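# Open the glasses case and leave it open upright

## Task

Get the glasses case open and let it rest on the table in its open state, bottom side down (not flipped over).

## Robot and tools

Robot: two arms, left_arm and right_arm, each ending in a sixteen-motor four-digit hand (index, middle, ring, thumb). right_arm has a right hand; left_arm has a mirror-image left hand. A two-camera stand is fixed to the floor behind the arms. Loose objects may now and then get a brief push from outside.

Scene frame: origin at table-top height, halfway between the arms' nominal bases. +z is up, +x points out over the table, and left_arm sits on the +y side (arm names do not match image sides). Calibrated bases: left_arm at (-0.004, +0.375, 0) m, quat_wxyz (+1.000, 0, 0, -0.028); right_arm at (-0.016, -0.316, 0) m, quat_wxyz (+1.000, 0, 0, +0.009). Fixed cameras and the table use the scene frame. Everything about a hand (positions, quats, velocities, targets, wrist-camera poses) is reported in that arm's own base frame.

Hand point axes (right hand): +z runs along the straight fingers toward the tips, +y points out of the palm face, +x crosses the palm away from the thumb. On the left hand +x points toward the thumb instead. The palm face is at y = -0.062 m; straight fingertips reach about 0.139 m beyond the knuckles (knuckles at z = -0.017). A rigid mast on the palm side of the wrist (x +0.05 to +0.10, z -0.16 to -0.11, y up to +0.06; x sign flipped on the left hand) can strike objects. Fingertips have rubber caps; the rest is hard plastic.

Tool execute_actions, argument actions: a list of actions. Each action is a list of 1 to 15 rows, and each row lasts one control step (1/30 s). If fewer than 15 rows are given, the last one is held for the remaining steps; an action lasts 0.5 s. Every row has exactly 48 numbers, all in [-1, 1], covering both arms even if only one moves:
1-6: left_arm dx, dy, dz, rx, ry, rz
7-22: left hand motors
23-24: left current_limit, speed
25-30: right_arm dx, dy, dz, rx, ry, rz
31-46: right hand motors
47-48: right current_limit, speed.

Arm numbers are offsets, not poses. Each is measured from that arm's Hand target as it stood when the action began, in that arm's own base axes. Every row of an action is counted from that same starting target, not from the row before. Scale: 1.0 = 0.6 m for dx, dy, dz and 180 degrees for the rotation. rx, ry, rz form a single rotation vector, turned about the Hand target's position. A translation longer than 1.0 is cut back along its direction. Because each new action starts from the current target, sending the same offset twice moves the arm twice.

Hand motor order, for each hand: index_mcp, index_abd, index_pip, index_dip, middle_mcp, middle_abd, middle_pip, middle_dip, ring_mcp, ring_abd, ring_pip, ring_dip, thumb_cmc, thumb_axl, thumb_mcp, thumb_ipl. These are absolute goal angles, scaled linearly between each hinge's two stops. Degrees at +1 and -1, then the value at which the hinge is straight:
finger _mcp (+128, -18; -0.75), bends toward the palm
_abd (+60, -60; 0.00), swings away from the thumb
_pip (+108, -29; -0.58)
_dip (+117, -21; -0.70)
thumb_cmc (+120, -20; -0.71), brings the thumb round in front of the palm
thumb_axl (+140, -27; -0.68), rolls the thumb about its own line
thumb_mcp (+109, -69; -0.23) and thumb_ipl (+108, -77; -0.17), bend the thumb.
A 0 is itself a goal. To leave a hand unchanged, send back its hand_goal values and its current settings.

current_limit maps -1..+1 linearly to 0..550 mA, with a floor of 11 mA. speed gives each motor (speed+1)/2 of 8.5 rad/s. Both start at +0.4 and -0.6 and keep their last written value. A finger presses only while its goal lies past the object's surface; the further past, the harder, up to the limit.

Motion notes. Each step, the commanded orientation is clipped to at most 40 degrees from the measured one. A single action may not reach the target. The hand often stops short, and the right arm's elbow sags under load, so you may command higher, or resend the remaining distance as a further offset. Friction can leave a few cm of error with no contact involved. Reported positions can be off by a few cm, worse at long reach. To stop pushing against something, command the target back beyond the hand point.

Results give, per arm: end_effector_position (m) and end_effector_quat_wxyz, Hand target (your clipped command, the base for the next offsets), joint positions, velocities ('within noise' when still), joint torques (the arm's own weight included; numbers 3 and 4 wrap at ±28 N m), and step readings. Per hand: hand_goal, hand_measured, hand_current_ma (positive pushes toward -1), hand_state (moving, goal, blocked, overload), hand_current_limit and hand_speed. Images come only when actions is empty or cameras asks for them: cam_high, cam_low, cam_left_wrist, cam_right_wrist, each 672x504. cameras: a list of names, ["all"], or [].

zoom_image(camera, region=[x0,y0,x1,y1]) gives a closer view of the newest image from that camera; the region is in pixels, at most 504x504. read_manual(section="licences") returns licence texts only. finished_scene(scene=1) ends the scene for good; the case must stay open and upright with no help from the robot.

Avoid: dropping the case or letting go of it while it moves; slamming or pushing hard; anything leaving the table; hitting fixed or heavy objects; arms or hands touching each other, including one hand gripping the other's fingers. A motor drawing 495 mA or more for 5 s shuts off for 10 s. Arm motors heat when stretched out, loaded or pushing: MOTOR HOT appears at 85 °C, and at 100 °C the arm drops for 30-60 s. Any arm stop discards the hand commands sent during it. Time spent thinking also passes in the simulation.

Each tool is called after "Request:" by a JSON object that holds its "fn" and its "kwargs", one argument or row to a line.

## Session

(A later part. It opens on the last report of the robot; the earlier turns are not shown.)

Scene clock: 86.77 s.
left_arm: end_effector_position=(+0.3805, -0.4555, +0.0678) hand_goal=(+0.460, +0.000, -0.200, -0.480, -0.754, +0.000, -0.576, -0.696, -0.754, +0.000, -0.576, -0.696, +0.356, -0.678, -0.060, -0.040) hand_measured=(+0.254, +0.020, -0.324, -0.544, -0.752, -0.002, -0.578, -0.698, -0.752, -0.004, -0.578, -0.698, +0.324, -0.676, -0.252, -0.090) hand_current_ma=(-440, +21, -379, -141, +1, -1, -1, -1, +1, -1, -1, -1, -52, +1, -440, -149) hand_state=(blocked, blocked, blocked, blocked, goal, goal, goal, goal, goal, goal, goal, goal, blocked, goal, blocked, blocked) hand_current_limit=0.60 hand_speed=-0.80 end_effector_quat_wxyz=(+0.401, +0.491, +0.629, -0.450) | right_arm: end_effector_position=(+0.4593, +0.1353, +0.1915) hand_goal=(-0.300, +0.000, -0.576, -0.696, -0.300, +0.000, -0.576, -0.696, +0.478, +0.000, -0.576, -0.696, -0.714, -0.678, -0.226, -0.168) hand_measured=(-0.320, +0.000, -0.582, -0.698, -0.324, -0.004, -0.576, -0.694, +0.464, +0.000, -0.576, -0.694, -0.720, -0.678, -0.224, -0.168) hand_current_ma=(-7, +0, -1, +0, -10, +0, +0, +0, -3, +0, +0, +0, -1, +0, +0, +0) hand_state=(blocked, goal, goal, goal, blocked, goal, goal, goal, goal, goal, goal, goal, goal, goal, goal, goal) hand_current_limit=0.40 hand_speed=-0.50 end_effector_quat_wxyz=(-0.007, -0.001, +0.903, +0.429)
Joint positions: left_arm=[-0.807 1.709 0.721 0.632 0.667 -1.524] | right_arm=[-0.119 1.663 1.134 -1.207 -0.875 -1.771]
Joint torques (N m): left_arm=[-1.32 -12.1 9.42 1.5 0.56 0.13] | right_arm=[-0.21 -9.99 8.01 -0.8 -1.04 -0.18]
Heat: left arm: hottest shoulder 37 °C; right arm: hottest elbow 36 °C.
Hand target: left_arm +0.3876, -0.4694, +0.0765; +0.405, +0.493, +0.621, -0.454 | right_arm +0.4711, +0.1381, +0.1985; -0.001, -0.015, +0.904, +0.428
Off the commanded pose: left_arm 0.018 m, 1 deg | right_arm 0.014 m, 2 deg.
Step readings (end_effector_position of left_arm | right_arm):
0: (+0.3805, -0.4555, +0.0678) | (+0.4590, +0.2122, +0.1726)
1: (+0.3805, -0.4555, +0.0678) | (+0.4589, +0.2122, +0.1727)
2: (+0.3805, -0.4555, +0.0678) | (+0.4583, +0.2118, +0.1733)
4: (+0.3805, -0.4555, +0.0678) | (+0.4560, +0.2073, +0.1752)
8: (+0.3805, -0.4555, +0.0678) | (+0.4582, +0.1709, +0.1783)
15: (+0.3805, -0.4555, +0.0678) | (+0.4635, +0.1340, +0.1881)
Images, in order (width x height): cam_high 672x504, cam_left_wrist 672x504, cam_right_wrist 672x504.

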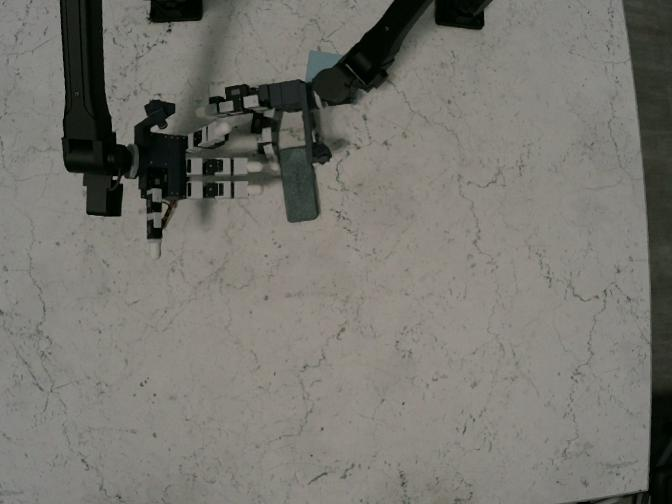

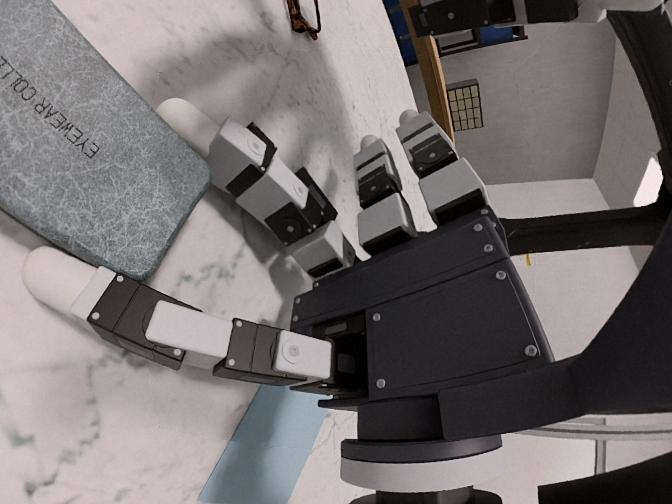

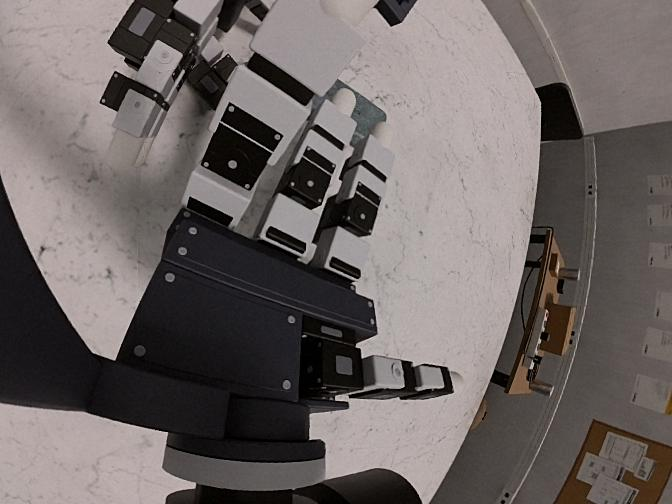

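Request:
{"fn": "execute_actions", "kwargs": {
  "actions": [],
  "cameras": ["cam_low", "cam_left_wrist", "cam_right_wrist"]
}}

Request:
{"fn": "zoom_image", "kwargs": {
  "camera": "cam_low",
  "region": [290, 235, 350, 285]
}}

Request:
{"fn": "zoom_image", "kwargs": {
  "camera": "cam_left_wrist",
  "region": [90, 120, 270, 300]
}}

Request:
{"fn": "zoom_image", "kwargs": {
  "camera": "cam_left_wrist",
  "region": [0, 160, 160, 300]
}}

Scene clock: 86.93 s.
left_arm: end_effector_position=(+0.3805, -0.4555, +0.0678) hand_goal=(+0.460, +0.000, -0.200, -0.480, -0.754, +0.000, -0.576, -0.696, -0.754, +0.000, -0.576, -0.696, +0.356, -0.678, -0.060, -0.040) hand_measured=(+0.254, +0.020, -0.324, -0.544, -0.752, -0.002, -0.578, -0.698, -0.752, -0.004, -0.578, -0.698, +0.324, -0.676, -0.252, -0.090) hand_current_ma=(-440, +21, -379, -141, +1, -1, -1, -1, +1, -1, -1, -1, -52, +1, -440, -149) hand_state=(blocked, blocked, blocked, blocked, goal, goal, goal, goal, goal, goal, goal, goal, blocked, goal, blocked, blocked) hand_current_limit=0.60 hand_speed=-0.80 end_effector_quat_wxyz=(+0.401, +0.491, +0.629, -0.450) | right_arm: end_effector_position=(+0.4593, +0.1353, +0.1915) hand_goal=(-0.300, +0.000, -0.576, -0.696, -0.300, +0.000, -0.576, -0.696, +0.478, +0.000, -0.576, -0.696, -0.714, -0.678, -0.226, -0.168) hand_measured=(-0.320, +0.000, -0.582, -0.698, -0.324, -0.004, -0.576, -0.694, +0.464, +0.000, -0.576, -0.694, -0.720, -0.678, -0.224, -0.168) hand_current_ma=(-7, +0, -1, +0, -10, +0, +0, +0, -3, +0, +0, +0, -1, +0, +0, +0) hand_state=(blocked, goal, goal, goal, blocked, goal, goal, goal, goal, goal, goal, goal, goal, goal, goal, goal) hand_current_limit=0.40 hand_speed=-0.50 end_effector_quat_wxyz=(-0.007, -0.002, +0.903, +0.429)
Joint positions: left_arm=[-0.807 1.709 0.721 0.632 0.667 -1.524] | right_arm=[-0.119 1.663 1.134 -1.207 -0.875 -1.771]
Joint velocities: within noise
Joint torques (N m): left_arm=[-1.38 -11.99 9.42 1.52 0.56 0.15] | right_arm=[-0.09 -10.05 7.98 -0.8 -1.04 -0.19]
Heat: left arm: hottest shoulder 37 °C; right arm: hottest elbow 36 °C.
Hand target: left_arm +0.3876, -0.4694, +0.0765; +0.405, +0.493, +0.621, -0.454 | right_arm +0.4711, +0.1381, +0.1985; -0.001, -0.015, +0.904, +0.428
Off the commanded pose: left_arm 0.018 m, 1 deg | right_arm 0.014 m, 2 deg.
Images, in order (width x height): cam_low 672x504, cam_left_wrist 672x504, cam_right_wrist 672x504.

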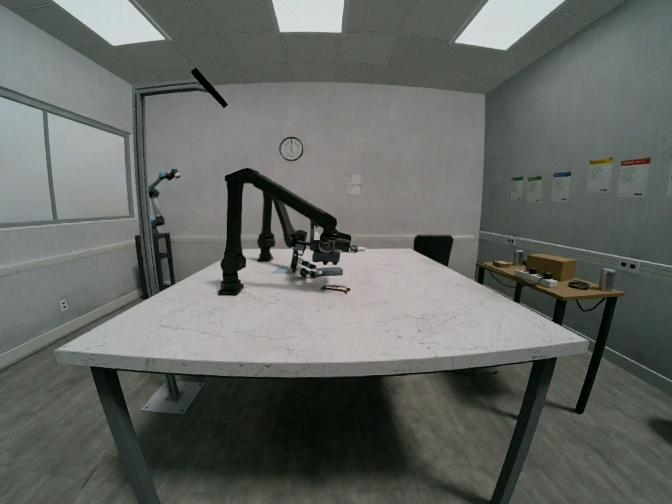

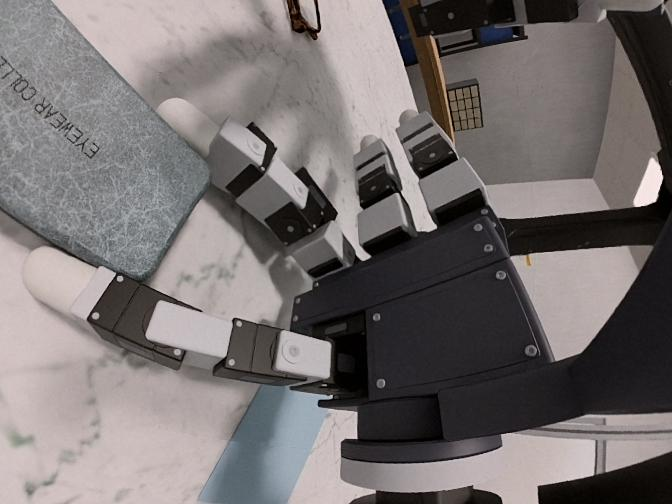

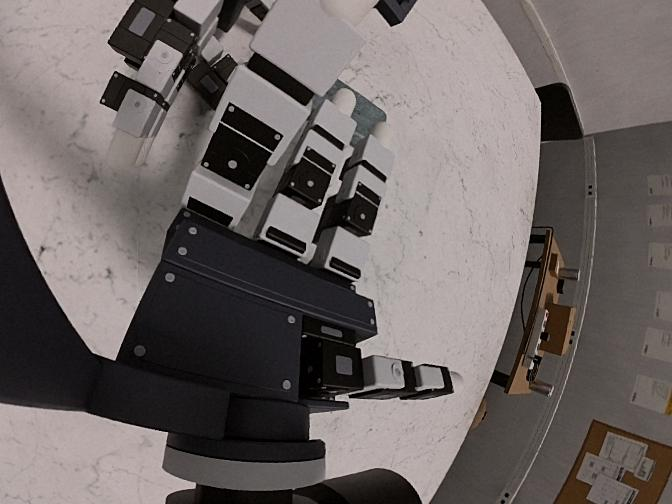

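Scaled by 8.400 from the camera's 672x504 image, which has a finer 960x720 frame.

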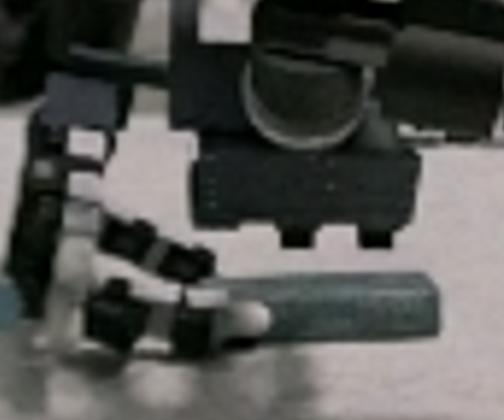

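Scaled by 2.800 from the camera's 672x504 image, which has a finer 960x720 frame.

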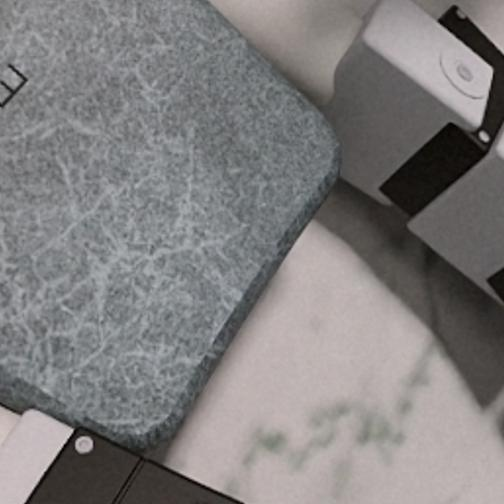

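Scaled by 3.150 from the camera's 672x504 image, which has a finer 960x720 frame.

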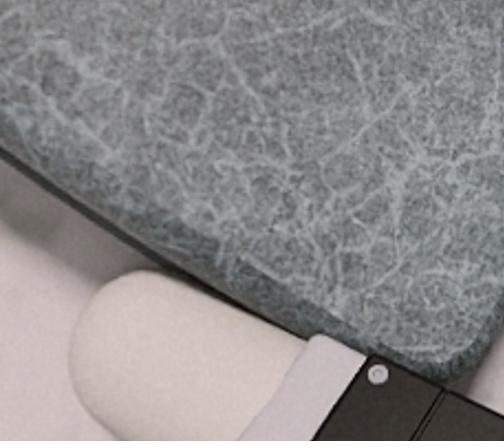

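Request:
{"fn": "execute_actions", "kwargs": {
  "actions": [
    [[0,0,0,0,0,0,0.46,0,-0.2,-0.48,-0.754,0,-0.576,-0.696,-0.754,0,-0.576,-0.696,0.357,-0.678,-0.06,-0.04,0.4,-0.8,-0.04,-0.06,0.0,0.08,0,0,-0.6,0,-0.576,-0.696,-0.6,0,-0.576,-0.696,0,0,-0.576,-0.696,-0.714,-0.678,-0.226,-0.168,0.4,-0.5],[0,0,0,0,0,0,0.46,0,-0.2,-0.48,-0.754,0,-0.576,-0.696,-0.754,0,-0.576,-0.696,0.357,-0.678,-0.06,-0.04,0.4,-0.8,-0.08,-0.113,0.0,0.194,0,0,-0.754,0,-0.576,-0.696,-0.754,0,-0.576,-0.696,-0.754,0,-0.576,-0.696,-0.714,-0.678,-0.226,-0.168,0.4,-0.5]]
  ],
  "cameras": ["cam_right_wrist", "cam_high"]
}}

Scene clock: 88.63 s.
left_arm: end_effector_position=(+0.3805, -0.4555, +0.0678) hand_goal=(+0.460, +0.000, -0.200, -0.480, -0.754, +0.000, -0.576, -0.696, -0.754, +0.000, -0.576, -0.696, +0.356, -0.678, -0.060, -0.040) hand_measured=(+0.252, +0.020, -0.324, -0.544, -0.752, -0.002, -0.578, -0.698, -0.752, -0.004, -0.578, -0.698, +0.324, -0.676, -0.252, -0.090) hand_current_ma=(-385, +21, -379, -141, +1, -1, -1, -1, +1, -1, -1, -1, -52, +1, -385, -149) hand_state=(blocked, blocked, blocked, blocked, goal, goal, goal, goal, goal, goal, goal, goal, blocked, goal, blocked, blocked) hand_current_limit=0.40 hand_speed=-0.80 end_effector_quat_wxyz=(+0.401, +0.491, +0.629, -0.450) | right_arm: end_effector_position=(+0.4252, +0.0696, +0.1951) hand_goal=(-0.754, +0.000, -0.576, -0.696, -0.754, +0.000, -0.576, -0.696, -0.754, +0.000, -0.576, -0.696, -0.714, -0.678, -0.226, -0.168) hand_measured=(-0.764, +0.000, -0.580, -0.698, -0.764, -0.002, -0.578, -0.694, -0.760, +0.000, -0.576, -0.694, -0.722, -0.678, -0.224, -0.168) hand_current_ma=(-2, +0, +0, +0, -2, +0, +0, +0, -1, +0, +0, +0, -1, +0, +0, +0) hand_state=(goal, goal, goal, goal, goal, goal, goal, goal, goal, goal, goal, goal, goal, goal, goal, goal) hand_current_limit=0.40 hand_speed=-0.50 end_effector_quat_wxyz=(+0.062, +0.074, +0.757, +0.646)
Joint positions: left_arm=[-0.807 1.709 0.721 0.632 0.667 -1.524] | right_arm=[-0.283 1.773 0.931 -1.239 -1.39 -2.086]
Joint torques (N m): left_arm=[-1.38 -11.93 9.4 1.5 0.56 0.14] | right_arm=[-0.67 -11.28 3.34 -0.95 -1.22 -0.22]
Heat: left arm: hottest shoulder 37 °C; right arm: hottest elbow 36 °C.
Hand target: left_arm +0.3876, -0.4694, +0.0765; +0.405, +0.493, +0.621, -0.454 | right_arm +0.4232, +0.0703, +0.1987; +0.004, -0.015, +0.734, +0.679
Off the commanded pose: left_arm 0.018 m, 1 deg | right_arm 0.004 m, 13 deg.
joint sent to its limit (right arm) — joint 6 (wrist roll), lower limit. The joint targets are off in orientation, not in position.
Step readings (end_effector_position of left_arm | right_arm):
0: (+0.3805, -0.4555, +0.0678) | (+0.4593, +0.1353, +0.1915)
1: (+0.3805, -0.4555, +0.0678) | (+0.4593, +0.1356, +0.1928)
2: (+0.3805, -0.4555, +0.0678) | (+0.4599, +0.1356, +0.2001)
4: (+0.3805, -0.4555, +0.0678) | (+0.4593, +0.1280, +0.2244)
8: (+0.3805, -0.4555, +0.0678) | (+0.4471, +0.0869, +0.2222)
15: (+0.3805, -0.4555, +0.0678) | (+0.4277, +0.0689, +0.1936)
Images, in order (width x height): cam_high 672x504, cam_right_wrist 672x504.

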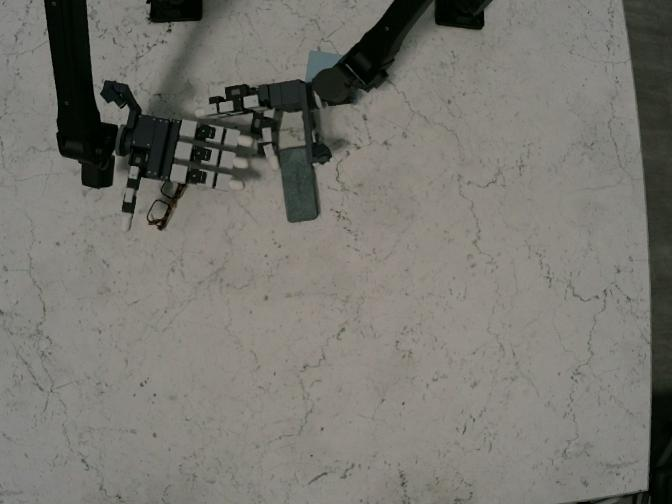

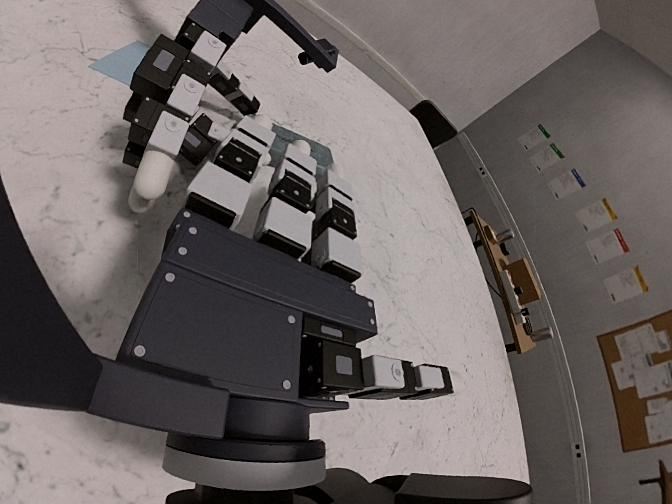

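Request:
{"fn": "execute_actions", "kwargs": {
  "actions": [
    [[0,0,0,0,0,0,0.46,0,-0.2,-0.48,-0.754,0,-0.576,-0.696,-0.754,0,-0.576,-0.696,0.357,-0.678,-0.06,-0.04,0.4,-0.8,-0.05,-0.02,0.0,0,0,0,-0.98,0,-0.9,-0.9,-0.98,0,-0.9,-0.9,-0.98,0,-0.9,-0.9,-0.714,-0.678,-0.226,-0.168,0.4,-0.3]]
  ],
  "cameras": ["cam_right_wrist"]
}}

Request:
{"fn": "zoom_image", "kwargs": {
  "camera": "cam_right_wrist",
  "region": [180, 80, 380, 220]
}}

Scene clock: 89.63 s.
left_arm: end_effector_position=(+0.3794, -0.4562, +0.0679) hand_goal=(+0.460, +0.000, -0.200, -0.480, -0.754, +0.000, -0.576, -0.696, -0.754, +0.000, -0.576, -0.696, +0.356, -0.678, -0.060, -0.040) hand_measured=(+0.252, +0.020, -0.324, -0.544, -0.752, -0.002, -0.578, -0.698, -0.760, -0.010, -0.582, -0.700, +0.326, -0.676, -0.252, -0.090) hand_current_ma=(-385, +21, -379, -141, +1, -1, -1, -1, -4, -7, -5, -2, -47, +1, -385, -149) hand_state=(blocked, blocked, blocked, blocked, goal, goal, goal, goal, goal, goal, goal, goal, blocked, goal, blocked, blocked) hand_current_limit=0.40 hand_speed=-0.80 end_effector_quat_wxyz=(+0.400, +0.492, +0.628, -0.451) | right_arm: end_effector_position=(+0.3970, +0.0613, +0.1928) hand_goal=(-0.980, +0.000, -0.900, -0.900, -0.980, +0.000, -0.900, -0.900, -0.980, +0.000, -0.900, -0.900, -0.714, -0.678, -0.226, -0.168) hand_measured=(-0.986, +0.000, -0.898, -0.898, -0.988, -0.002, -0.898, -0.898, -0.986, +0.000, -0.898, -0.898, -0.722, -0.678, -0.224, -0.168) hand_current_ma=(-1, +0, +0, +0, -1, +0, +0, +0, -1, +0, +0, +0, -1, +0, +0, +0) hand_state=(goal, goal, goal, goal, goal, goal, goal, goal, goal, goal, goal, goal, goal, goal, goal, goal) hand_current_limit=0.40 hand_speed=-0.30 end_effector_quat_wxyz=(+0.063, +0.097, +0.760, +0.639)
Joint positions: left_arm=[-0.808 1.709 0.721 0.632 0.671 -1.524] | right_arm=[-0.33 1.712 0.84 -1.234 -1.367 -2.087]
Joint torques (N m): left_arm=[-1.38 -11.99 9.42 1.52 0.39 0.13] | right_arm=[-1.55 -11.46 2.86 -0.64 -0.91 -0.19]
Heat: left arm: hottest shoulder 37 °C; right arm: hottest elbow 36 °C.
Hand target: left_arm +0.3875, -0.4694, +0.0765; +0.405, +0.493, +0.621, -0.454 | right_arm +0.3931, +0.0583, +0.1985; +0.004, -0.015, +0.734, +0.679
Off the commanded pose: left_arm 0.018 m, 1 deg | right_arm 0.008 m, 15 deg.
joint sent to its limit (right arm) — joint 6 (wrist roll), lower limit. The joint targets are off in orientation, not in position.
Step readings (end_effector_position of left_arm | right_arm):
0: (+0.3805, -0.4555, +0.0678) | (+0.4252, +0.0697, +0.1951)
1: (+0.3805, -0.4555, +0.0678) | (+0.4249, +0.0697, +0.1950)
2: (+0.3805, -0.4555, +0.0678) | (+0.4238, +0.0696, +0.1949)
4: (+0.3805, -0.4555, +0.0678) | (+0.4154, +0.0706, +0.1919)
8: (+0.3798, -0.4559, +0.0679) | (+0.4002, +0.0664, +0.1880)
15: (+0.3794, -0.4562, +0.0679) | (+0.3973, +0.0612, +0.1927)
Images, in order (width x height): cam_right_wrist 672x504.

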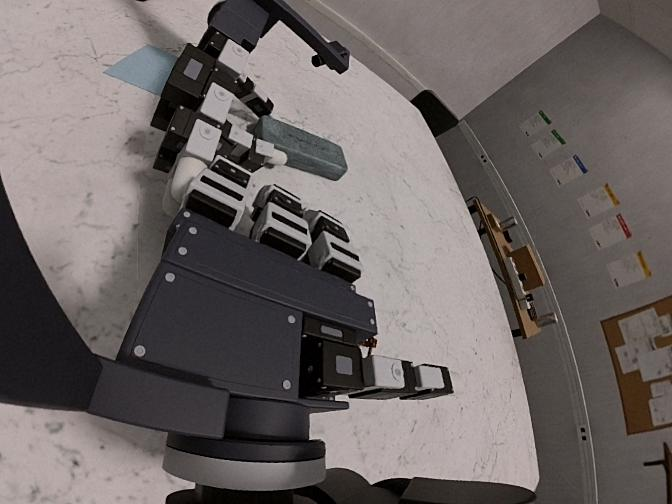

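Scaled by 2.520 from the camera's 672x504 image, which has a finer 960x720 frame.

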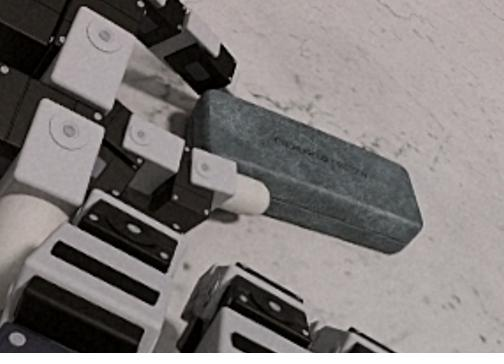

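Request:
{"fn": "zoom_image", "kwargs": {
  "camera": "cam_right_wrist",
  "region": [250, 110, 360, 190]
}}

Request:
{"fn": "execute_actions", "kwargs": {
  "actions": [
    [[0,0,0,0,0,0,0.46,0,-0.2,-0.48,-0.754,0,-0.576,-0.696,-0.754,0,-0.576,-0.696,0.357,-0.678,-0.06,-0.04,0.4,-0.8,0.04,-0.03,0.0,0,0,0,-0.98,0,-0.9,-0.9,-0.98,0,-0.9,-0.9,-0.98,0,-0.9,-0.9,-0.714,-0.678,-0.226,-0.168,0.4,-0.3]]
  ],
  "cameras": ["cam_right_wrist"]
}}

Request:
{"fn": "zoom_image", "kwargs": {
  "camera": "cam_right_wrist",
  "region": [210, 80, 350, 180]
}}

Scaled by 4.582 from the camera's 672x504 image, which has a finer 960x720 frame.

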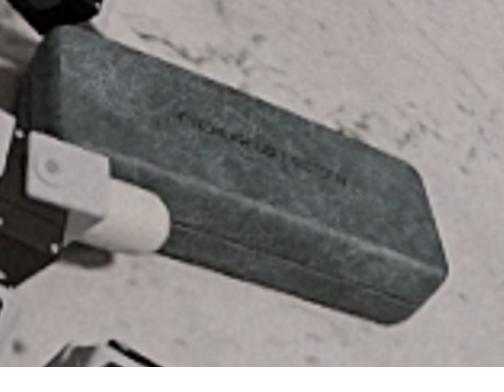

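Scene clock: 90.63 s.
left_arm: end_effector_position=(+0.3794, -0.4562, +0.0679) hand_goal=(+0.460, +0.000, -0.200, -0.480, -0.754, +0.000, -0.576, -0.696, -0.754, +0.000, -0.576, -0.696, +0.356, -0.678, -0.060, -0.040) hand_measured=(+0.252, +0.020, -0.324, -0.544, -0.752, -0.002, -0.578, -0.698, -0.754, -0.010, -0.578, -0.698, +0.326, -0.676, -0.252, -0.090) hand_current_ma=(-385, +21, -379, -141, +1, -1, -1, -1, +0, -7, -1, -1, -47, +1, -385, -149) hand_state=(blocked, blocked, blocked, blocked, goal, goal, goal, goal, goal, goal, goal, goal, blocked, goal, blocked, blocked) hand_current_limit=0.40 hand_speed=-0.80 end_effector_quat_wxyz=(+0.400, +0.492, +0.628, -0.451) | right_arm: end_effector_position=(+0.4080, +0.0471, +0.1969) hand_goal=(-0.980, +0.000, -0.900, -0.900, -0.980, +0.000, -0.900, -0.900, -0.980, +0.000, -0.900, -0.900, -0.714, -0.678, -0.226, -0.168) hand_measured=(-0.986, +0.000, -0.898, -0.898, -0.988, -0.002, -0.898, -0.898, -0.986, +0.000, -0.898, -0.898, -0.722, -0.678, -0.224, -0.168) hand_current_ma=(-1, +0, +0, +0, -1, +0, +0, +0, -1, +0, +0, +0, -1, +0, +0, +0) hand_state=(goal, goal, goal, goal, goal, goal, goal, goal, goal, goal, goal, goal, goal, goal, goal, goal) hand_current_limit=0.40 hand_speed=-0.30 end_effector_quat_wxyz=(+0.077, +0.101, +0.763, +0.634)
Joint positions: left_arm=[-0.808 1.709 0.721 0.632 0.671 -1.524] | right_arm=[-0.358 1.718 0.874 -1.243 -1.359 -2.087]
Joint torques (N m): left_arm=[-1.38 -11.93 9.42 1.51 0.4 0.13] | right_arm=[-1.49 -8.53 5.56 -1.22 -0.99 -0.2]
Heat: left arm: hottest shoulder 37 °C; right arm: hottest elbow 36 °C.
Hand target: left_arm +0.3875, -0.4694, +0.0765; +0.405, +0.493, +0.621, -0.454 | right_arm +0.4172, +0.0402, +0.1986; +0.004, -0.015, +0.734, +0.679
Off the commanded pose: left_arm 0.018 m, 1 deg | right_arm 0.012 m, 17 deg.
joint sent to its limit (right arm) — joint 6 (wrist roll), lower limit. The joint targets are off in orientation, not in position.
Step readings (end_effector_position of left_arm | right_arm):
0: (+0.3794, -0.4562, +0.0679) | (+0.3970, +0.0613, +0.1928)
1: (+0.3794, -0.4562, +0.0679) | (+0.3971, +0.0611, +0.1928)
2: (+0.3794, -0.4562, +0.0679) | (+0.3971, +0.0606, +0.1927)
4: (+0.3794, -0.4562, +0.0679) | (+0.3976, +0.0586, +0.1925)
8: (+0.3794, -0.4562, +0.0679) | (+0.4027, +0.0517, +0.1955)
15: (+0.3794, -0.4562, +0.0679) | (+0.4078, +0.0472, +0.1982)
Images, in order (width x height): cam_right_wrist 672x504.

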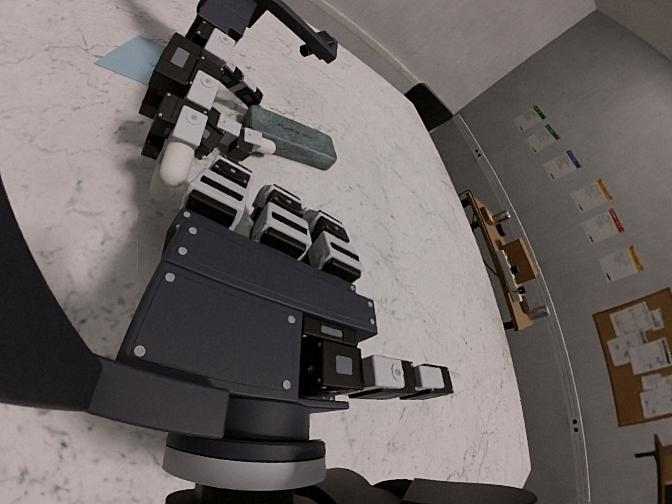

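Scaled by 3.600 from the camera's 672x504 image, which has a finer 960x720 frame.

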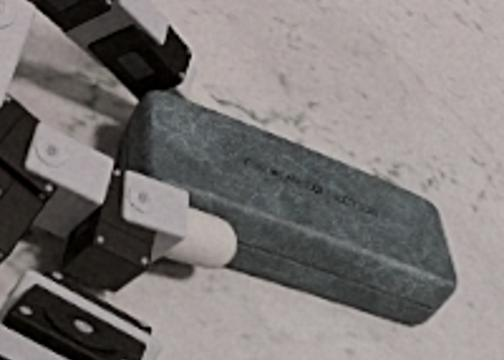

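Request:
{"fn": "execute_actions", "kwargs": {
  "actions": [
    [[0,0,0,0,0,0,0.205,0,-0.358,-0.623,-0.754,0,-0.576,-0.696,-0.754,0,-0.576,-0.696,0.357,-0.678,-0.337,-0.168,0.4,-0.6,0,-0.03,0.0,0,0,0,-0.98,0,-0.9,-0.9,-0.98,0,-0.9,-0.9,-0.98,0,-0.9,-0.9,-0.714,-0.678,-0.226,-0.168,0.4,-0.3]],
    [[0,0,-0.02,0,0,0,0.205,0,-0.358,-0.623,-0.754,0,-0.576,-0.696,-0.754,0,-0.576,-0.696,0.357,-0.678,-0.337,-0.168,0.4,-0.6,0,0,0.0,0,0,0,-0.98,0,-0.9,-0.9,-0.98,0,-0.9,-0.9,-0.98,0,-0.9,-0.9,-0.714,-0.678,-0.226,-0.168,0.4,-0.3]]
  ],
  "cameras": ["cam_right_wrist", "cam_left_wrist"]
}}

Request:
{"fn": "zoom_image", "kwargs": {
  "camera": "cam_right_wrist",
  "region": [210, 80, 350, 180]
}}

Scene clock: 92.37 s.
left_arm: end_effector_position=(+0.3809, -0.4581, +0.0632) hand_goal=(+0.204, +0.000, -0.358, -0.624, -0.754, +0.000, -0.576, -0.696, -0.754, +0.000, -0.576, -0.696, +0.356, -0.678, -0.338, -0.168) hand_measured=(+0.212, +0.018, -0.354, -0.622, -0.752, -0.002, -0.578, -0.698, -0.754, -0.010, -0.578, -0.698, +0.338, -0.676, -0.334, -0.166) hand_current_ma=(+8, +17, +3, +1, +1, -1, -1, -1, +0, -7, -1, -1, -23, +1, +4, +1) hand_state=(goal, goal, goal, goal, goal, goal, goal, goal, goal, goal, goal, goal, goal, goal, goal, goal) hand_current_limit=0.40 hand_speed=-0.60 end_effector_quat_wxyz=(+0.401, +0.493, +0.626, -0.451) | right_arm: end_effector_position=(+0.4078, +0.0294, +0.1934) hand_goal=(-0.980, +0.000, -0.900, -0.900, -0.980, +0.000, -0.900, -0.900, -0.980, +0.000, -0.900, -0.900, -0.714, -0.678, -0.226, -0.168) hand_measured=(-0.986, +0.000, -0.898, -0.898, -0.988, -0.002, -0.898, -0.898, -0.986, +0.000, -0.898, -0.898, -0.722, -0.678, -0.224, -0.168) hand_current_ma=(-1, +0, +0, +0, -1, +0, +0, +0, -1, +0, +0, +0, -1, +0, +0, +0) hand_state=(goal, goal, goal, goal, goal, goal, goal, goal, goal, goal, goal, goal, goal, goal, goal, goal) hand_current_limit=0.40 hand_speed=-0.30 end_effector_quat_wxyz=(+0.080, +0.122, +0.766, +0.626)
Joint positions: left_arm=[-0.808 1.727 0.725 0.648 0.672 -1.522] | right_arm=[-0.407 1.718 0.874 -1.262 -1.333 -2.087]
Joint torques (N m): left_arm=[-1.32 -11.11 8.69 2.26 0.35 0.11] | right_arm=[-1.38 -9.17 5.82 -1.26 -0.95 -0.2]
Heat: left arm: hottest shoulder 37 °C; right arm: hottest elbow 36 °C.
Hand target: left_arm +0.3876, -0.4694, +0.0645; +0.405, +0.493, +0.621, -0.454 | right_arm +0.4172, +0.0222, +0.1986; +0.004, -0.015, +0.734, +0.679
Off the commanded pose: left_arm 0.013 m, 1 deg | right_arm 0.013 m, 19 deg.
joint sent to its limit (right arm) — joint 6 (wrist roll), lower limit. The joint targets are off in orientation, not in position.
Step readings (end_effector_position of left_arm | right_arm):
0: (+0.3794, -0.4562, +0.0679) | (+0.4080, +0.0471, +0.1969)
1: (+0.3794, -0.4562, +0.0679) | (+0.4080, +0.0471, +0.1969)
2: (+0.3794, -0.4562, +0.0679) | (+0.4079, +0.0462, +0.1965)
4: (+0.3794, -0.4562, +0.0679) | (+0.4078, +0.0435, +0.1955)
8: (+0.3794, -0.4562, +0.0679) | (+0.4082, +0.0338, +0.1944)
15: (+0.3794, -0.4562, +0.0679) | (+0.4081, +0.0291, +0.1938)
16: (+0.3794, -0.4562, +0.0677) | (+0.4081, +0.0291, +0.1938)
17: (+0.3793, -0.4562, +0.0672) | (+0.4080, +0.0292, +0.1937)
19: (+0.3791, -0.4560, +0.0641) | (+0.4080, +0.0292, +0.1936)
23: (+0.3804, -0.4575, +0.0631) | (+0.4079, +0.0293, +0.1935)
30: (+0.3809, -0.4581, +0.0631) | (+0.4078, +0.0294, +0.1934)
Images, in order (width x height): cam_left_wrist 672x504, cam_right_wrist 672x504.

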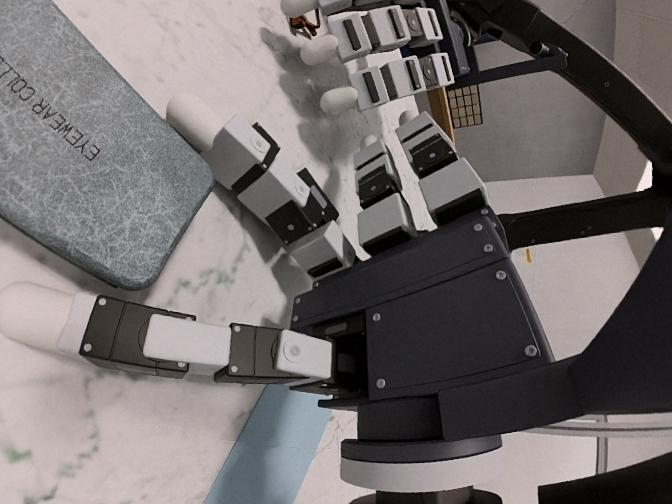

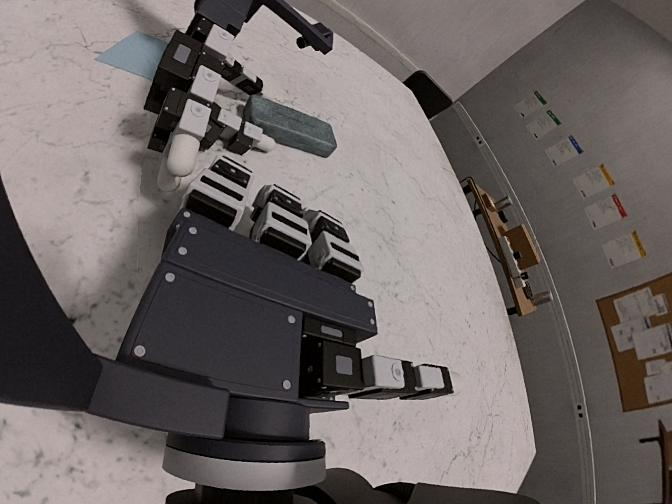

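Scaled by 3.600 from the camera's 672x504 image, which has a finer 960x720 frame.

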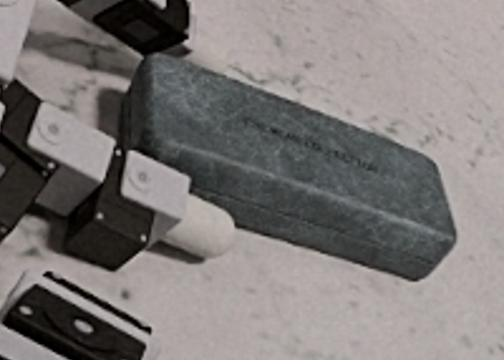

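Request:
{"fn": "execute_actions", "kwargs": {
  "actions": [
    [[0,0,-0.02,0,0,0,0.205,0,-0.358,-0.623,-0.754,0,-0.576,-0.696,-0.754,0,-0.576,-0.696,0.357,-0.678,-0.337,-0.168,0.4,-0.6,0,0,0.0,0,0,0,-0.98,0,-0.9,-0.9,-0.98,0,-0.9,-0.9,-0.98,0,-0.9,-0.9,-0.714,-0.678,-0.226,-0.168,0.4,-0.3]]
  ],
  "cameras": ["cam_right_wrist", "cam_low"]
}}

Request:
{"fn": "zoom_image", "kwargs": {
  "camera": "cam_right_wrist",
  "region": [210, 80, 350, 180]
}}

Request:
{"fn": "zoom_image", "kwargs": {
  "camera": "cam_low",
  "region": [290, 235, 350, 285]
}}

Scene clock: 93.20 s.
left_arm: end_effector_position=(+0.3839, -0.4611, +0.0607) hand_goal=(+0.204, +0.000, -0.358, -0.624, -0.754, +0.000, -0.576, -0.696, -0.754, +0.000, -0.576, -0.696, +0.356, -0.678, -0.338, -0.168) hand_measured=(+0.220, +0.034, -0.350, -0.622, -0.752, -0.002, -0.578, -0.698, -0.754, -0.010, -0.578, -0.698, +0.338, -0.676, -0.334, -0.166) hand_current_ma=(+19, +46, +7, +1, +1, -1, -1, -1, +0, -7, -1, -1, -23, +1, +4, +1) hand_state=(goal, blocked, goal, goal, goal, goal, goal, goal, goal, goal, goal, goal, goal, goal, goal, goal) hand_current_limit=0.40 hand_speed=-0.60 end_effector_quat_wxyz=(+0.411, +0.496, +0.618, -0.451) | right_arm: end_effector_position=(+0.4078, +0.0294, +0.1934) hand_goal=(-0.980, +0.000, -0.900, -0.900, -0.980, +0.000, -0.900, -0.900, -0.980, +0.000, -0.900, -0.900, -0.714, -0.678, -0.226, -0.168) hand_measured=(-0.986, +0.000, -0.898, -0.898, -0.988, -0.002, -0.898, -0.898, -0.986, +0.000, -0.898, -0.898, -0.722, -0.678, -0.224, -0.168) hand_current_ma=(-1, +0, +0, +0, -1, +0, +0, +0, -1, +0, +0, +0, -1, +0, +0, +0) hand_state=(goal, goal, goal, goal, goal, goal, goal, goal, goal, goal, goal, goal, goal, goal, goal, goal) hand_current_limit=0.40 hand_speed=-0.30 end_effector_quat_wxyz=(+0.079, +0.122, +0.766, +0.626)
Joint positions: left_arm=[-0.808 1.753 0.727 0.691 0.672 -1.514] | right_arm=[-0.407 1.718 0.874 -1.262 -1.333 -2.087]
Joint torques (N m): left_arm=[-1.38 -10.75 8.08 1.99 0.33 0.05] | right_arm=[-1.38 -9.23 5.78 -1.28 -0.95 -0.19]
Heat: left arm: hottest shoulder 37 °C; right arm: hottest elbow 36 °C.
Hand target: left_arm +0.3876, -0.4694, +0.0524; +0.405, +0.493, +0.621, -0.454 | right_arm +0.4172, +0.0222, +0.1986; +0.004, -0.015, +0.734, +0.679
Off the commanded pose: left_arm 0.012 m, 1 deg | right_arm 0.013 m, 19 deg.
joint sent to its limit (right arm) — joint 6 (wrist roll), lower limit. The joint targets are off in orientation, not in position.
Step readings (end_effector_position of left_arm | right_arm):
0: (+0.3809, -0.4581, +0.0632) | (+0.4078, +0.0294, +0.1933)
1: (+0.3809, -0.4581, +0.0631) | (+0.4078, +0.0294, +0.1933)
2: (+0.3812, -0.4584, +0.0630) | (+0.4078, +0.0294, +0.1933)
4: (+0.3818, -0.4590, +0.0621) | (+0.4078, +0.0294, +0.1934)
8: (+0.3832, -0.4603, +0.0608) | (+0.4078, +0.0294, +0.1934)
15: (+0.3839, -0.4611, +0.0609) | (+0.4078, +0.0294, +0.1934)
Images, in order (width x height): cam_low 672x504, cam_right_wrist 672x504.

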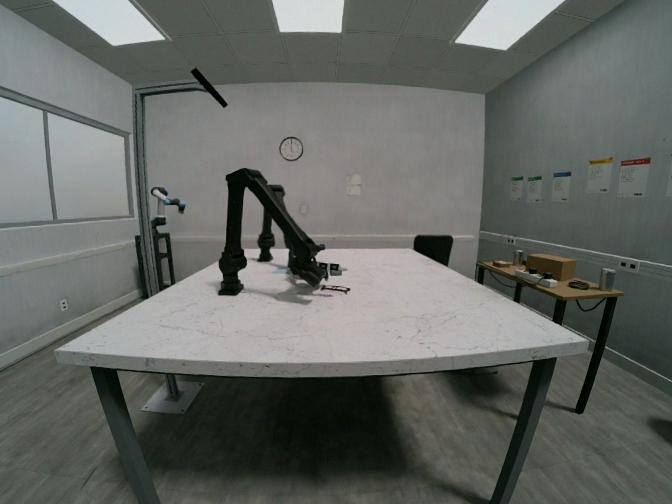

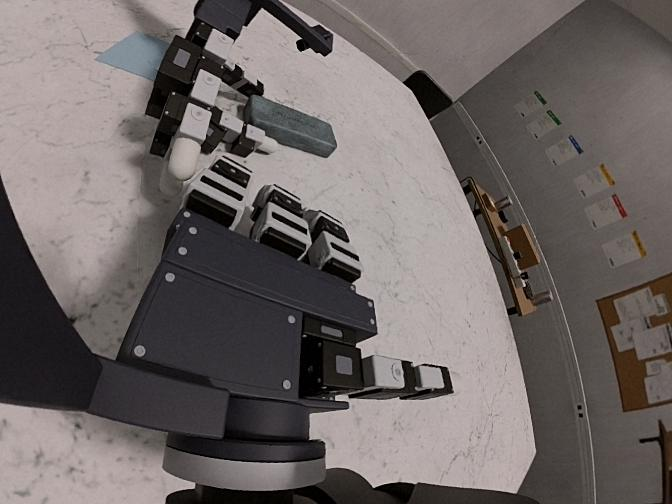

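Scaled by 3.600 from the camera's 672x504 image, which has a finer 960x720 frame.

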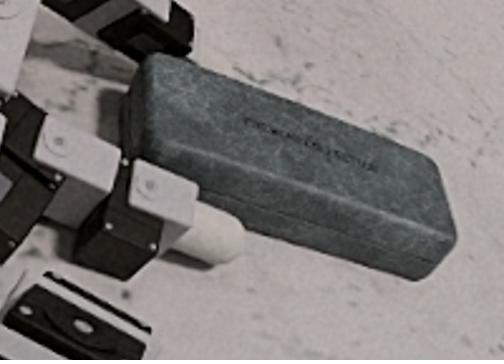

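Scaled by 8.400 from the camera's 672x504 image, which has a finer 960x720 frame.

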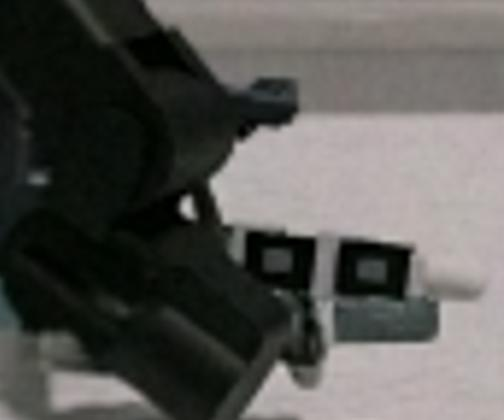

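Request:
{"fn": "execute_actions", "kwargs": {
  "actions": [
    [[0,0,0.044,0,0,0,0.205,-0.12,-0.358,-0.623,-0.754,0,-0.576,-0.696,-0.754,0,-0.576,-0.696,0.31,-0.678,-0.337,-0.168,0.4,-0.6,0,0,0.0,0,0,0,-0.98,0,-0.9,-0.9,-0.98,0,-0.9,-0.9,-0.98,0,-0.9,-0.9,-0.714,-0.678,-0.226,-0.168,0.4,-0.3]]
  ],
  "cameras": ["cam_right_wrist", "cam_left_wrist"]
}}

Request:
{"fn": "zoom_image", "kwargs": {
  "camera": "cam_right_wrist",
  "region": [210, 80, 350, 180]
}}

Scene clock: 94.60 s.
left_arm: end_effector_position=(+0.3843, -0.4616, +0.0692) hand_goal=(+0.204, -0.120, -0.358, -0.624, -0.754, +0.000, -0.576, -0.696, -0.754, +0.000, -0.576, -0.696, +0.310, -0.678, -0.338, -0.168) hand_measured=(+0.206, -0.078, -0.356, -0.622, -0.752, -0.002, -0.578, -0.698, -0.754, -0.010, -0.578, -0.698, +0.304, -0.676, -0.334, -0.166) hand_current_ma=(+1, +62, +1, +1, +1, -1, -1, -1, +0, -7, -1, -1, -4, +1, +4, +1) hand_state=(goal, blocked, goal, goal, goal, goal, goal, goal, goal, goal, goal, goal, goal, goal, goal, goal) hand_current_limit=0.40 hand_speed=-0.60 end_effector_quat_wxyz=(+0.406, +0.497, +0.621, -0.449) | right_arm: end_effector_position=(+0.4078, +0.0294, +0.1934) hand_goal=(-0.980, +0.000, -0.900, -0.900, -0.980, +0.000, -0.900, -0.900, -0.980, +0.000, -0.900, -0.900, -0.714, -0.678, -0.226, -0.168) hand_measured=(-0.986, +0.000, -0.898, -0.898, -0.988, -0.002, -0.898, -0.898, -0.986, +0.000, -0.898, -0.898, -0.722, -0.678, -0.224, -0.168) hand_current_ma=(-1, +0, +0, +0, -1, +0, +0, +0, -1, +0, +0, +0, -1, +0, +0, +0) hand_state=(goal, goal, goal, goal, goal, goal, goal, goal, goal, goal, goal, goal, goal, goal, goal, goal) hand_current_limit=0.40 hand_speed=-0.30 end_effector_quat_wxyz=(+0.079, +0.122, +0.766, +0.626)
Joint positions: left_arm=[-0.808 1.724 0.737 0.64 0.673 -1.51] | right_arm=[-0.407 1.718 0.874 -1.262 -1.333 -2.087]
Joint torques (N m): left_arm=[-1.44 -13.57 8.35 0.99 0.33 0.01] | right_arm=[-1.38 -9.11 5.79 -1.26 -0.94 -0.19]
Heat: left arm: hottest shoulder 37 °C; right arm: hottest elbow 36 °C.
Hand target: left_arm +0.3875, -0.4694, +0.0789; +0.405, +0.493, +0.621, -0.454 | right_arm +0.4172, +0.0222, +0.1986; +0.004, -0.015, +0.734, +0.679
Off the commanded pose: left_arm 0.013 m, 1 deg | right_arm 0.013 m, 19 deg.
joint sent to its limit (right arm) — joint 6 (wrist roll), lower limit. The joint targets are off in orientation, not in position.
Step readings (end_effector_position of left_arm | right_arm):
0: (+0.3839, -0.4611, +0.0607) | (+0.4078, +0.0294, +0.1934)
1: (+0.3839, -0.4611, +0.0607) | (+0.4078, +0.0294, +0.1934)
2: (+0.3841, -0.4612, +0.0610) | (+0.4078, +0.0294, +0.1934)
4: (+0.3849, -0.4621, +0.0639) | (+0.4078, +0.0294, +0.1934)
8: (+0.3851, -0.4623, +0.0687) | (+0.4078, +0.0294, +0.1934)
15: (+0.3844, -0.4616, +0.0691) | (+0.4078, +0.0294, +0.1934)
Images, in order (width x height): cam_left_wrist 672x504, cam_right_wrist 672x504.

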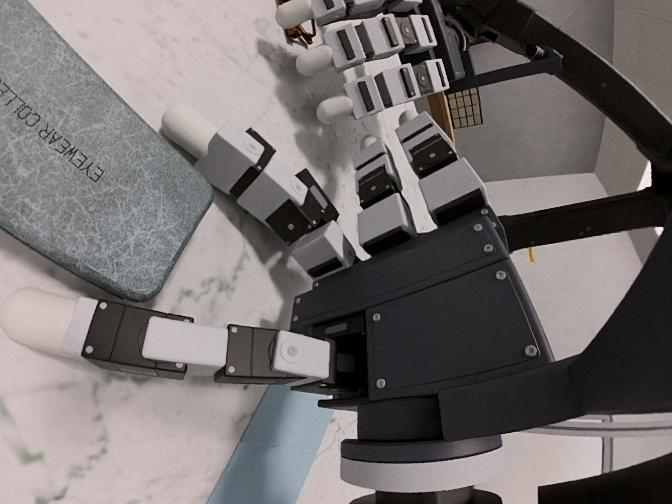

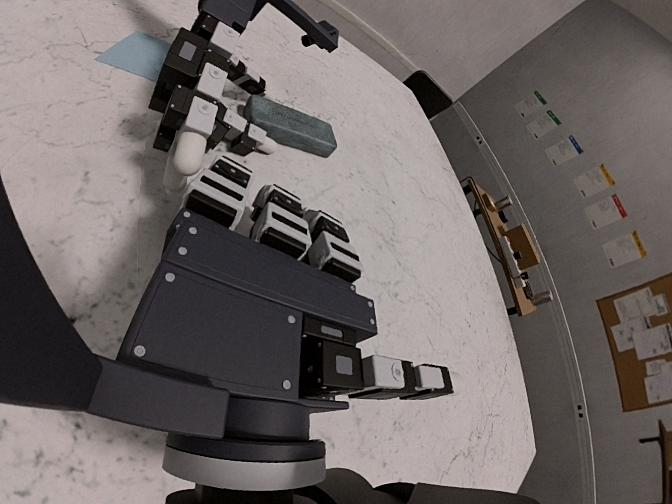

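Scaled by 3.600 from the camera's 672x504 image, which has a finer 960x720 frame.

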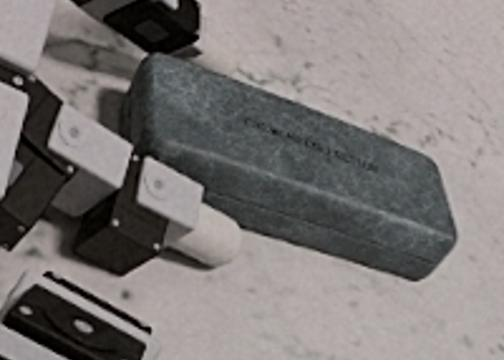

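Request:
{"fn": "execute_actions", "kwargs": {
  "actions": [
    [[0,0,0,0,0,0,0.36,-0.12,-0.25,-0.52,-0.754,0,-0.576,-0.696,-0.754,0,-0.576,-0.696,0.30,-0.678,-0.16,-0.08,0.3,-0.8,0,0,0.0,0,0,0,-0.98,0,-0.9,-0.9,-0.98,0,-0.9,-0.9,-0.98,0,-0.9,-0.9,-0.714,-0.678,-0.226,-0.168,0.4,-0.3]],
    [[0,0,0,0,0,0,0.42,-0.12,-0.22,-0.5,-0.754,0,-0.576,-0.696,-0.754,0,-0.576,-0.696,0.30,-0.678,-0.1,-0.05,0.5,-0.8,0,0,0.0,0,0,0,-0.98,0,-0.9,-0.9,-0.98,0,-0.9,-0.9,-0.98,0,-0.9,-0.9,-0.714,-0.678,-0.226,-0.168,0.4,-0.3]]
  ],
  "cameras": ["cam_right_wrist", "cam_left_wrist"]
}}

Request:
{"fn": "zoom_image", "kwargs": {
  "camera": "cam_right_wrist",
  "region": [210, 80, 350, 180]
}}

Request:
{"fn": "zoom_image", "kwargs": {
  "camera": "cam_left_wrist",
  "region": [0, 100, 240, 320]
}}

Scene clock: 96.07 s.
left_arm: end_effector_position=(+0.3840, -0.4612, +0.0682) hand_goal=(+0.420, -0.120, -0.220, -0.500, -0.754, +0.000, -0.576, -0.696, -0.754, +0.000, -0.576, -0.696, +0.300, -0.678, -0.100, -0.050) hand_measured=(+0.252, -0.090, -0.302, -0.562, -0.752, -0.002, -0.578, -0.698, -0.754, -0.010, -0.578, -0.698, +0.294, -0.674, -0.284, -0.090) hand_current_ma=(-413, +37, -204, -135, +1, -1, -1, -1, +0, -7, -1, -1, -5, +3, -412, -107) hand_state=(blocked, blocked, blocked, blocked, goal, goal, goal, goal, goal, goal, goal, goal, goal, goal, blocked, blocked) hand_current_limit=0.50 hand_speed=-0.80 end_effector_quat_wxyz=(+0.404, +0.497, +0.623, -0.449) | right_arm: end_effector_position=(+0.4078, +0.0294, +0.1934) hand_goal=(-0.980, +0.000, -0.900, -0.900, -0.980, +0.000, -0.900, -0.900, -0.980, +0.000, -0.900, -0.900, -0.714, -0.678, -0.226, -0.168) hand_measured=(-0.986, +0.000, -0.898, -0.898, -0.988, -0.002, -0.898, -0.898, -0.986, +0.000, -0.898, -0.898, -0.722, -0.678, -0.224, -0.168) hand_current_ma=(-1, +0, +0, +0, -1, +0, +0, +0, -1, +0, +0, +0, -1, +0, +0, +0) hand_state=(goal, goal, goal, goal, goal, goal, goal, goal, goal, goal, goal, goal, goal, goal, goal, goal) hand_current_limit=0.40 hand_speed=-0.30 end_effector_quat_wxyz=(+0.079, +0.122, +0.766, +0.626)
Joint positions: left_arm=[-0.808 1.724 0.737 0.635 0.673 -1.51] | right_arm=[-0.407 1.718 0.874 -1.262 -1.333 -2.087]
Joint torques (N m): left_arm=[-1.32 -13.57 8.34 1.14 0.34 0.01] | right_arm=[-1.38 -9.29 5.81 -1.28 -0.94 -0.2]
Heat: left arm: hottest shoulder 37 °C; right arm: hottest elbow 36 °C.
Hand target: left_arm +0.3875, -0.4694, +0.0789; +0.405, +0.493, +0.621, -0.454 | right_arm +0.4172, +0.0222, +0.1986; +0.004, -0.015, +0.734, +0.679
Off the commanded pose: left_arm 0.014 m, 1 deg | right_arm 0.013 m, 19 deg.
joint sent to its limit (right arm) — joint 6 (wrist roll), lower limit. The joint targets are off in orientation, not in position.
Step readings (end_effector_position of left_arm | right_arm):
0: (+0.3843, -0.4615, +0.0691) | (+0.4078, +0.0294, +0.1934)
1: (+0.3843, -0.4615, +0.0691) | (+0.4078, +0.0294, +0.1934)
2: (+0.3842, -0.4615, +0.0690) | (+0.4078, +0.0294, +0.1934)
4: (+0.3840, -0.4612, +0.0681) | (+0.4078, +0.0294, +0.1934)
8: (+0.3839, -0.4611, +0.0679) | (+0.4078, +0.0294, +0.1934)
15: (+0.3840, -0.4612, +0.0682) | (+0.4078, +0.0294, +0.1934)
16: (+0.3840, -0.4612, +0.0682) | (+0.4078, +0.0294, +0.1934)
17: (+0.3840, -0.4612, +0.0682) | (+0.4078, +0.0294, +0.1934)
19: (+0.3840, -0.4612, +0.0682) | (+0.4078, +0.0294, +0.1934)
23: (+0.3840, -0.4612, +0.0682) | (+0.4078, +0.0294, +0.1934)
30: (+0.3840, -0.4612, +0.0682) | (+0.4078, +0.0294, +0.1934)
Images, in order (width x height): cam_left_wrist 672x504, cam_right_wrist 672x504.

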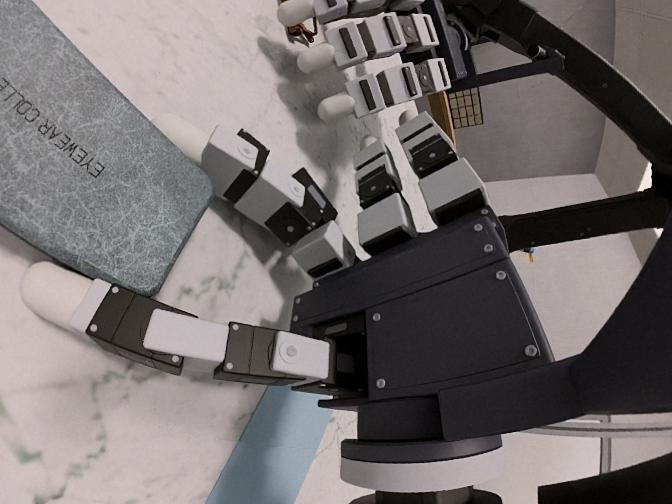

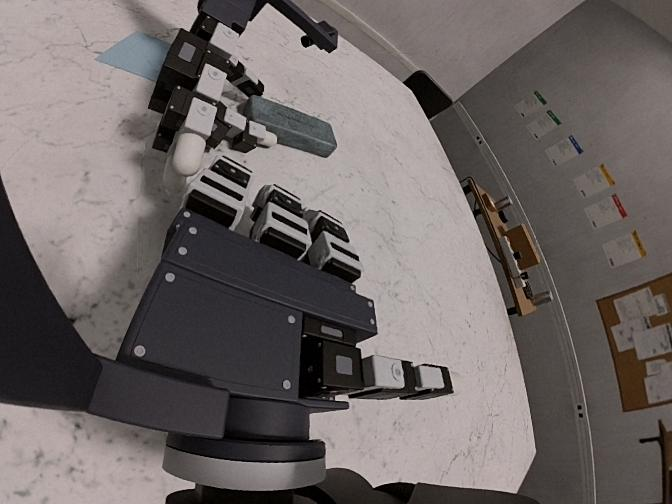

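Scaled by 3.600 from the camera's 672x504 image, which has a finer 960x720 frame.

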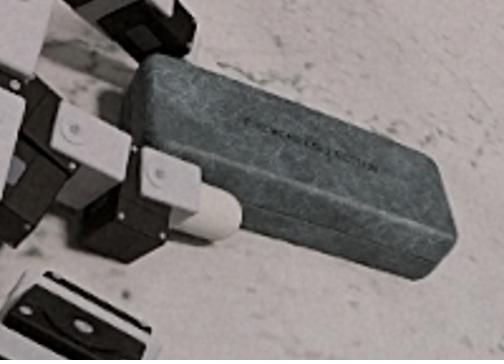

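Scaled by 2.100 from the camera's 672x504 image, which has a finer 960x720 frame.

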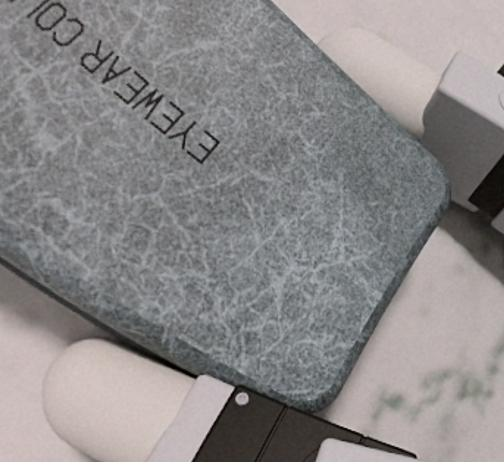

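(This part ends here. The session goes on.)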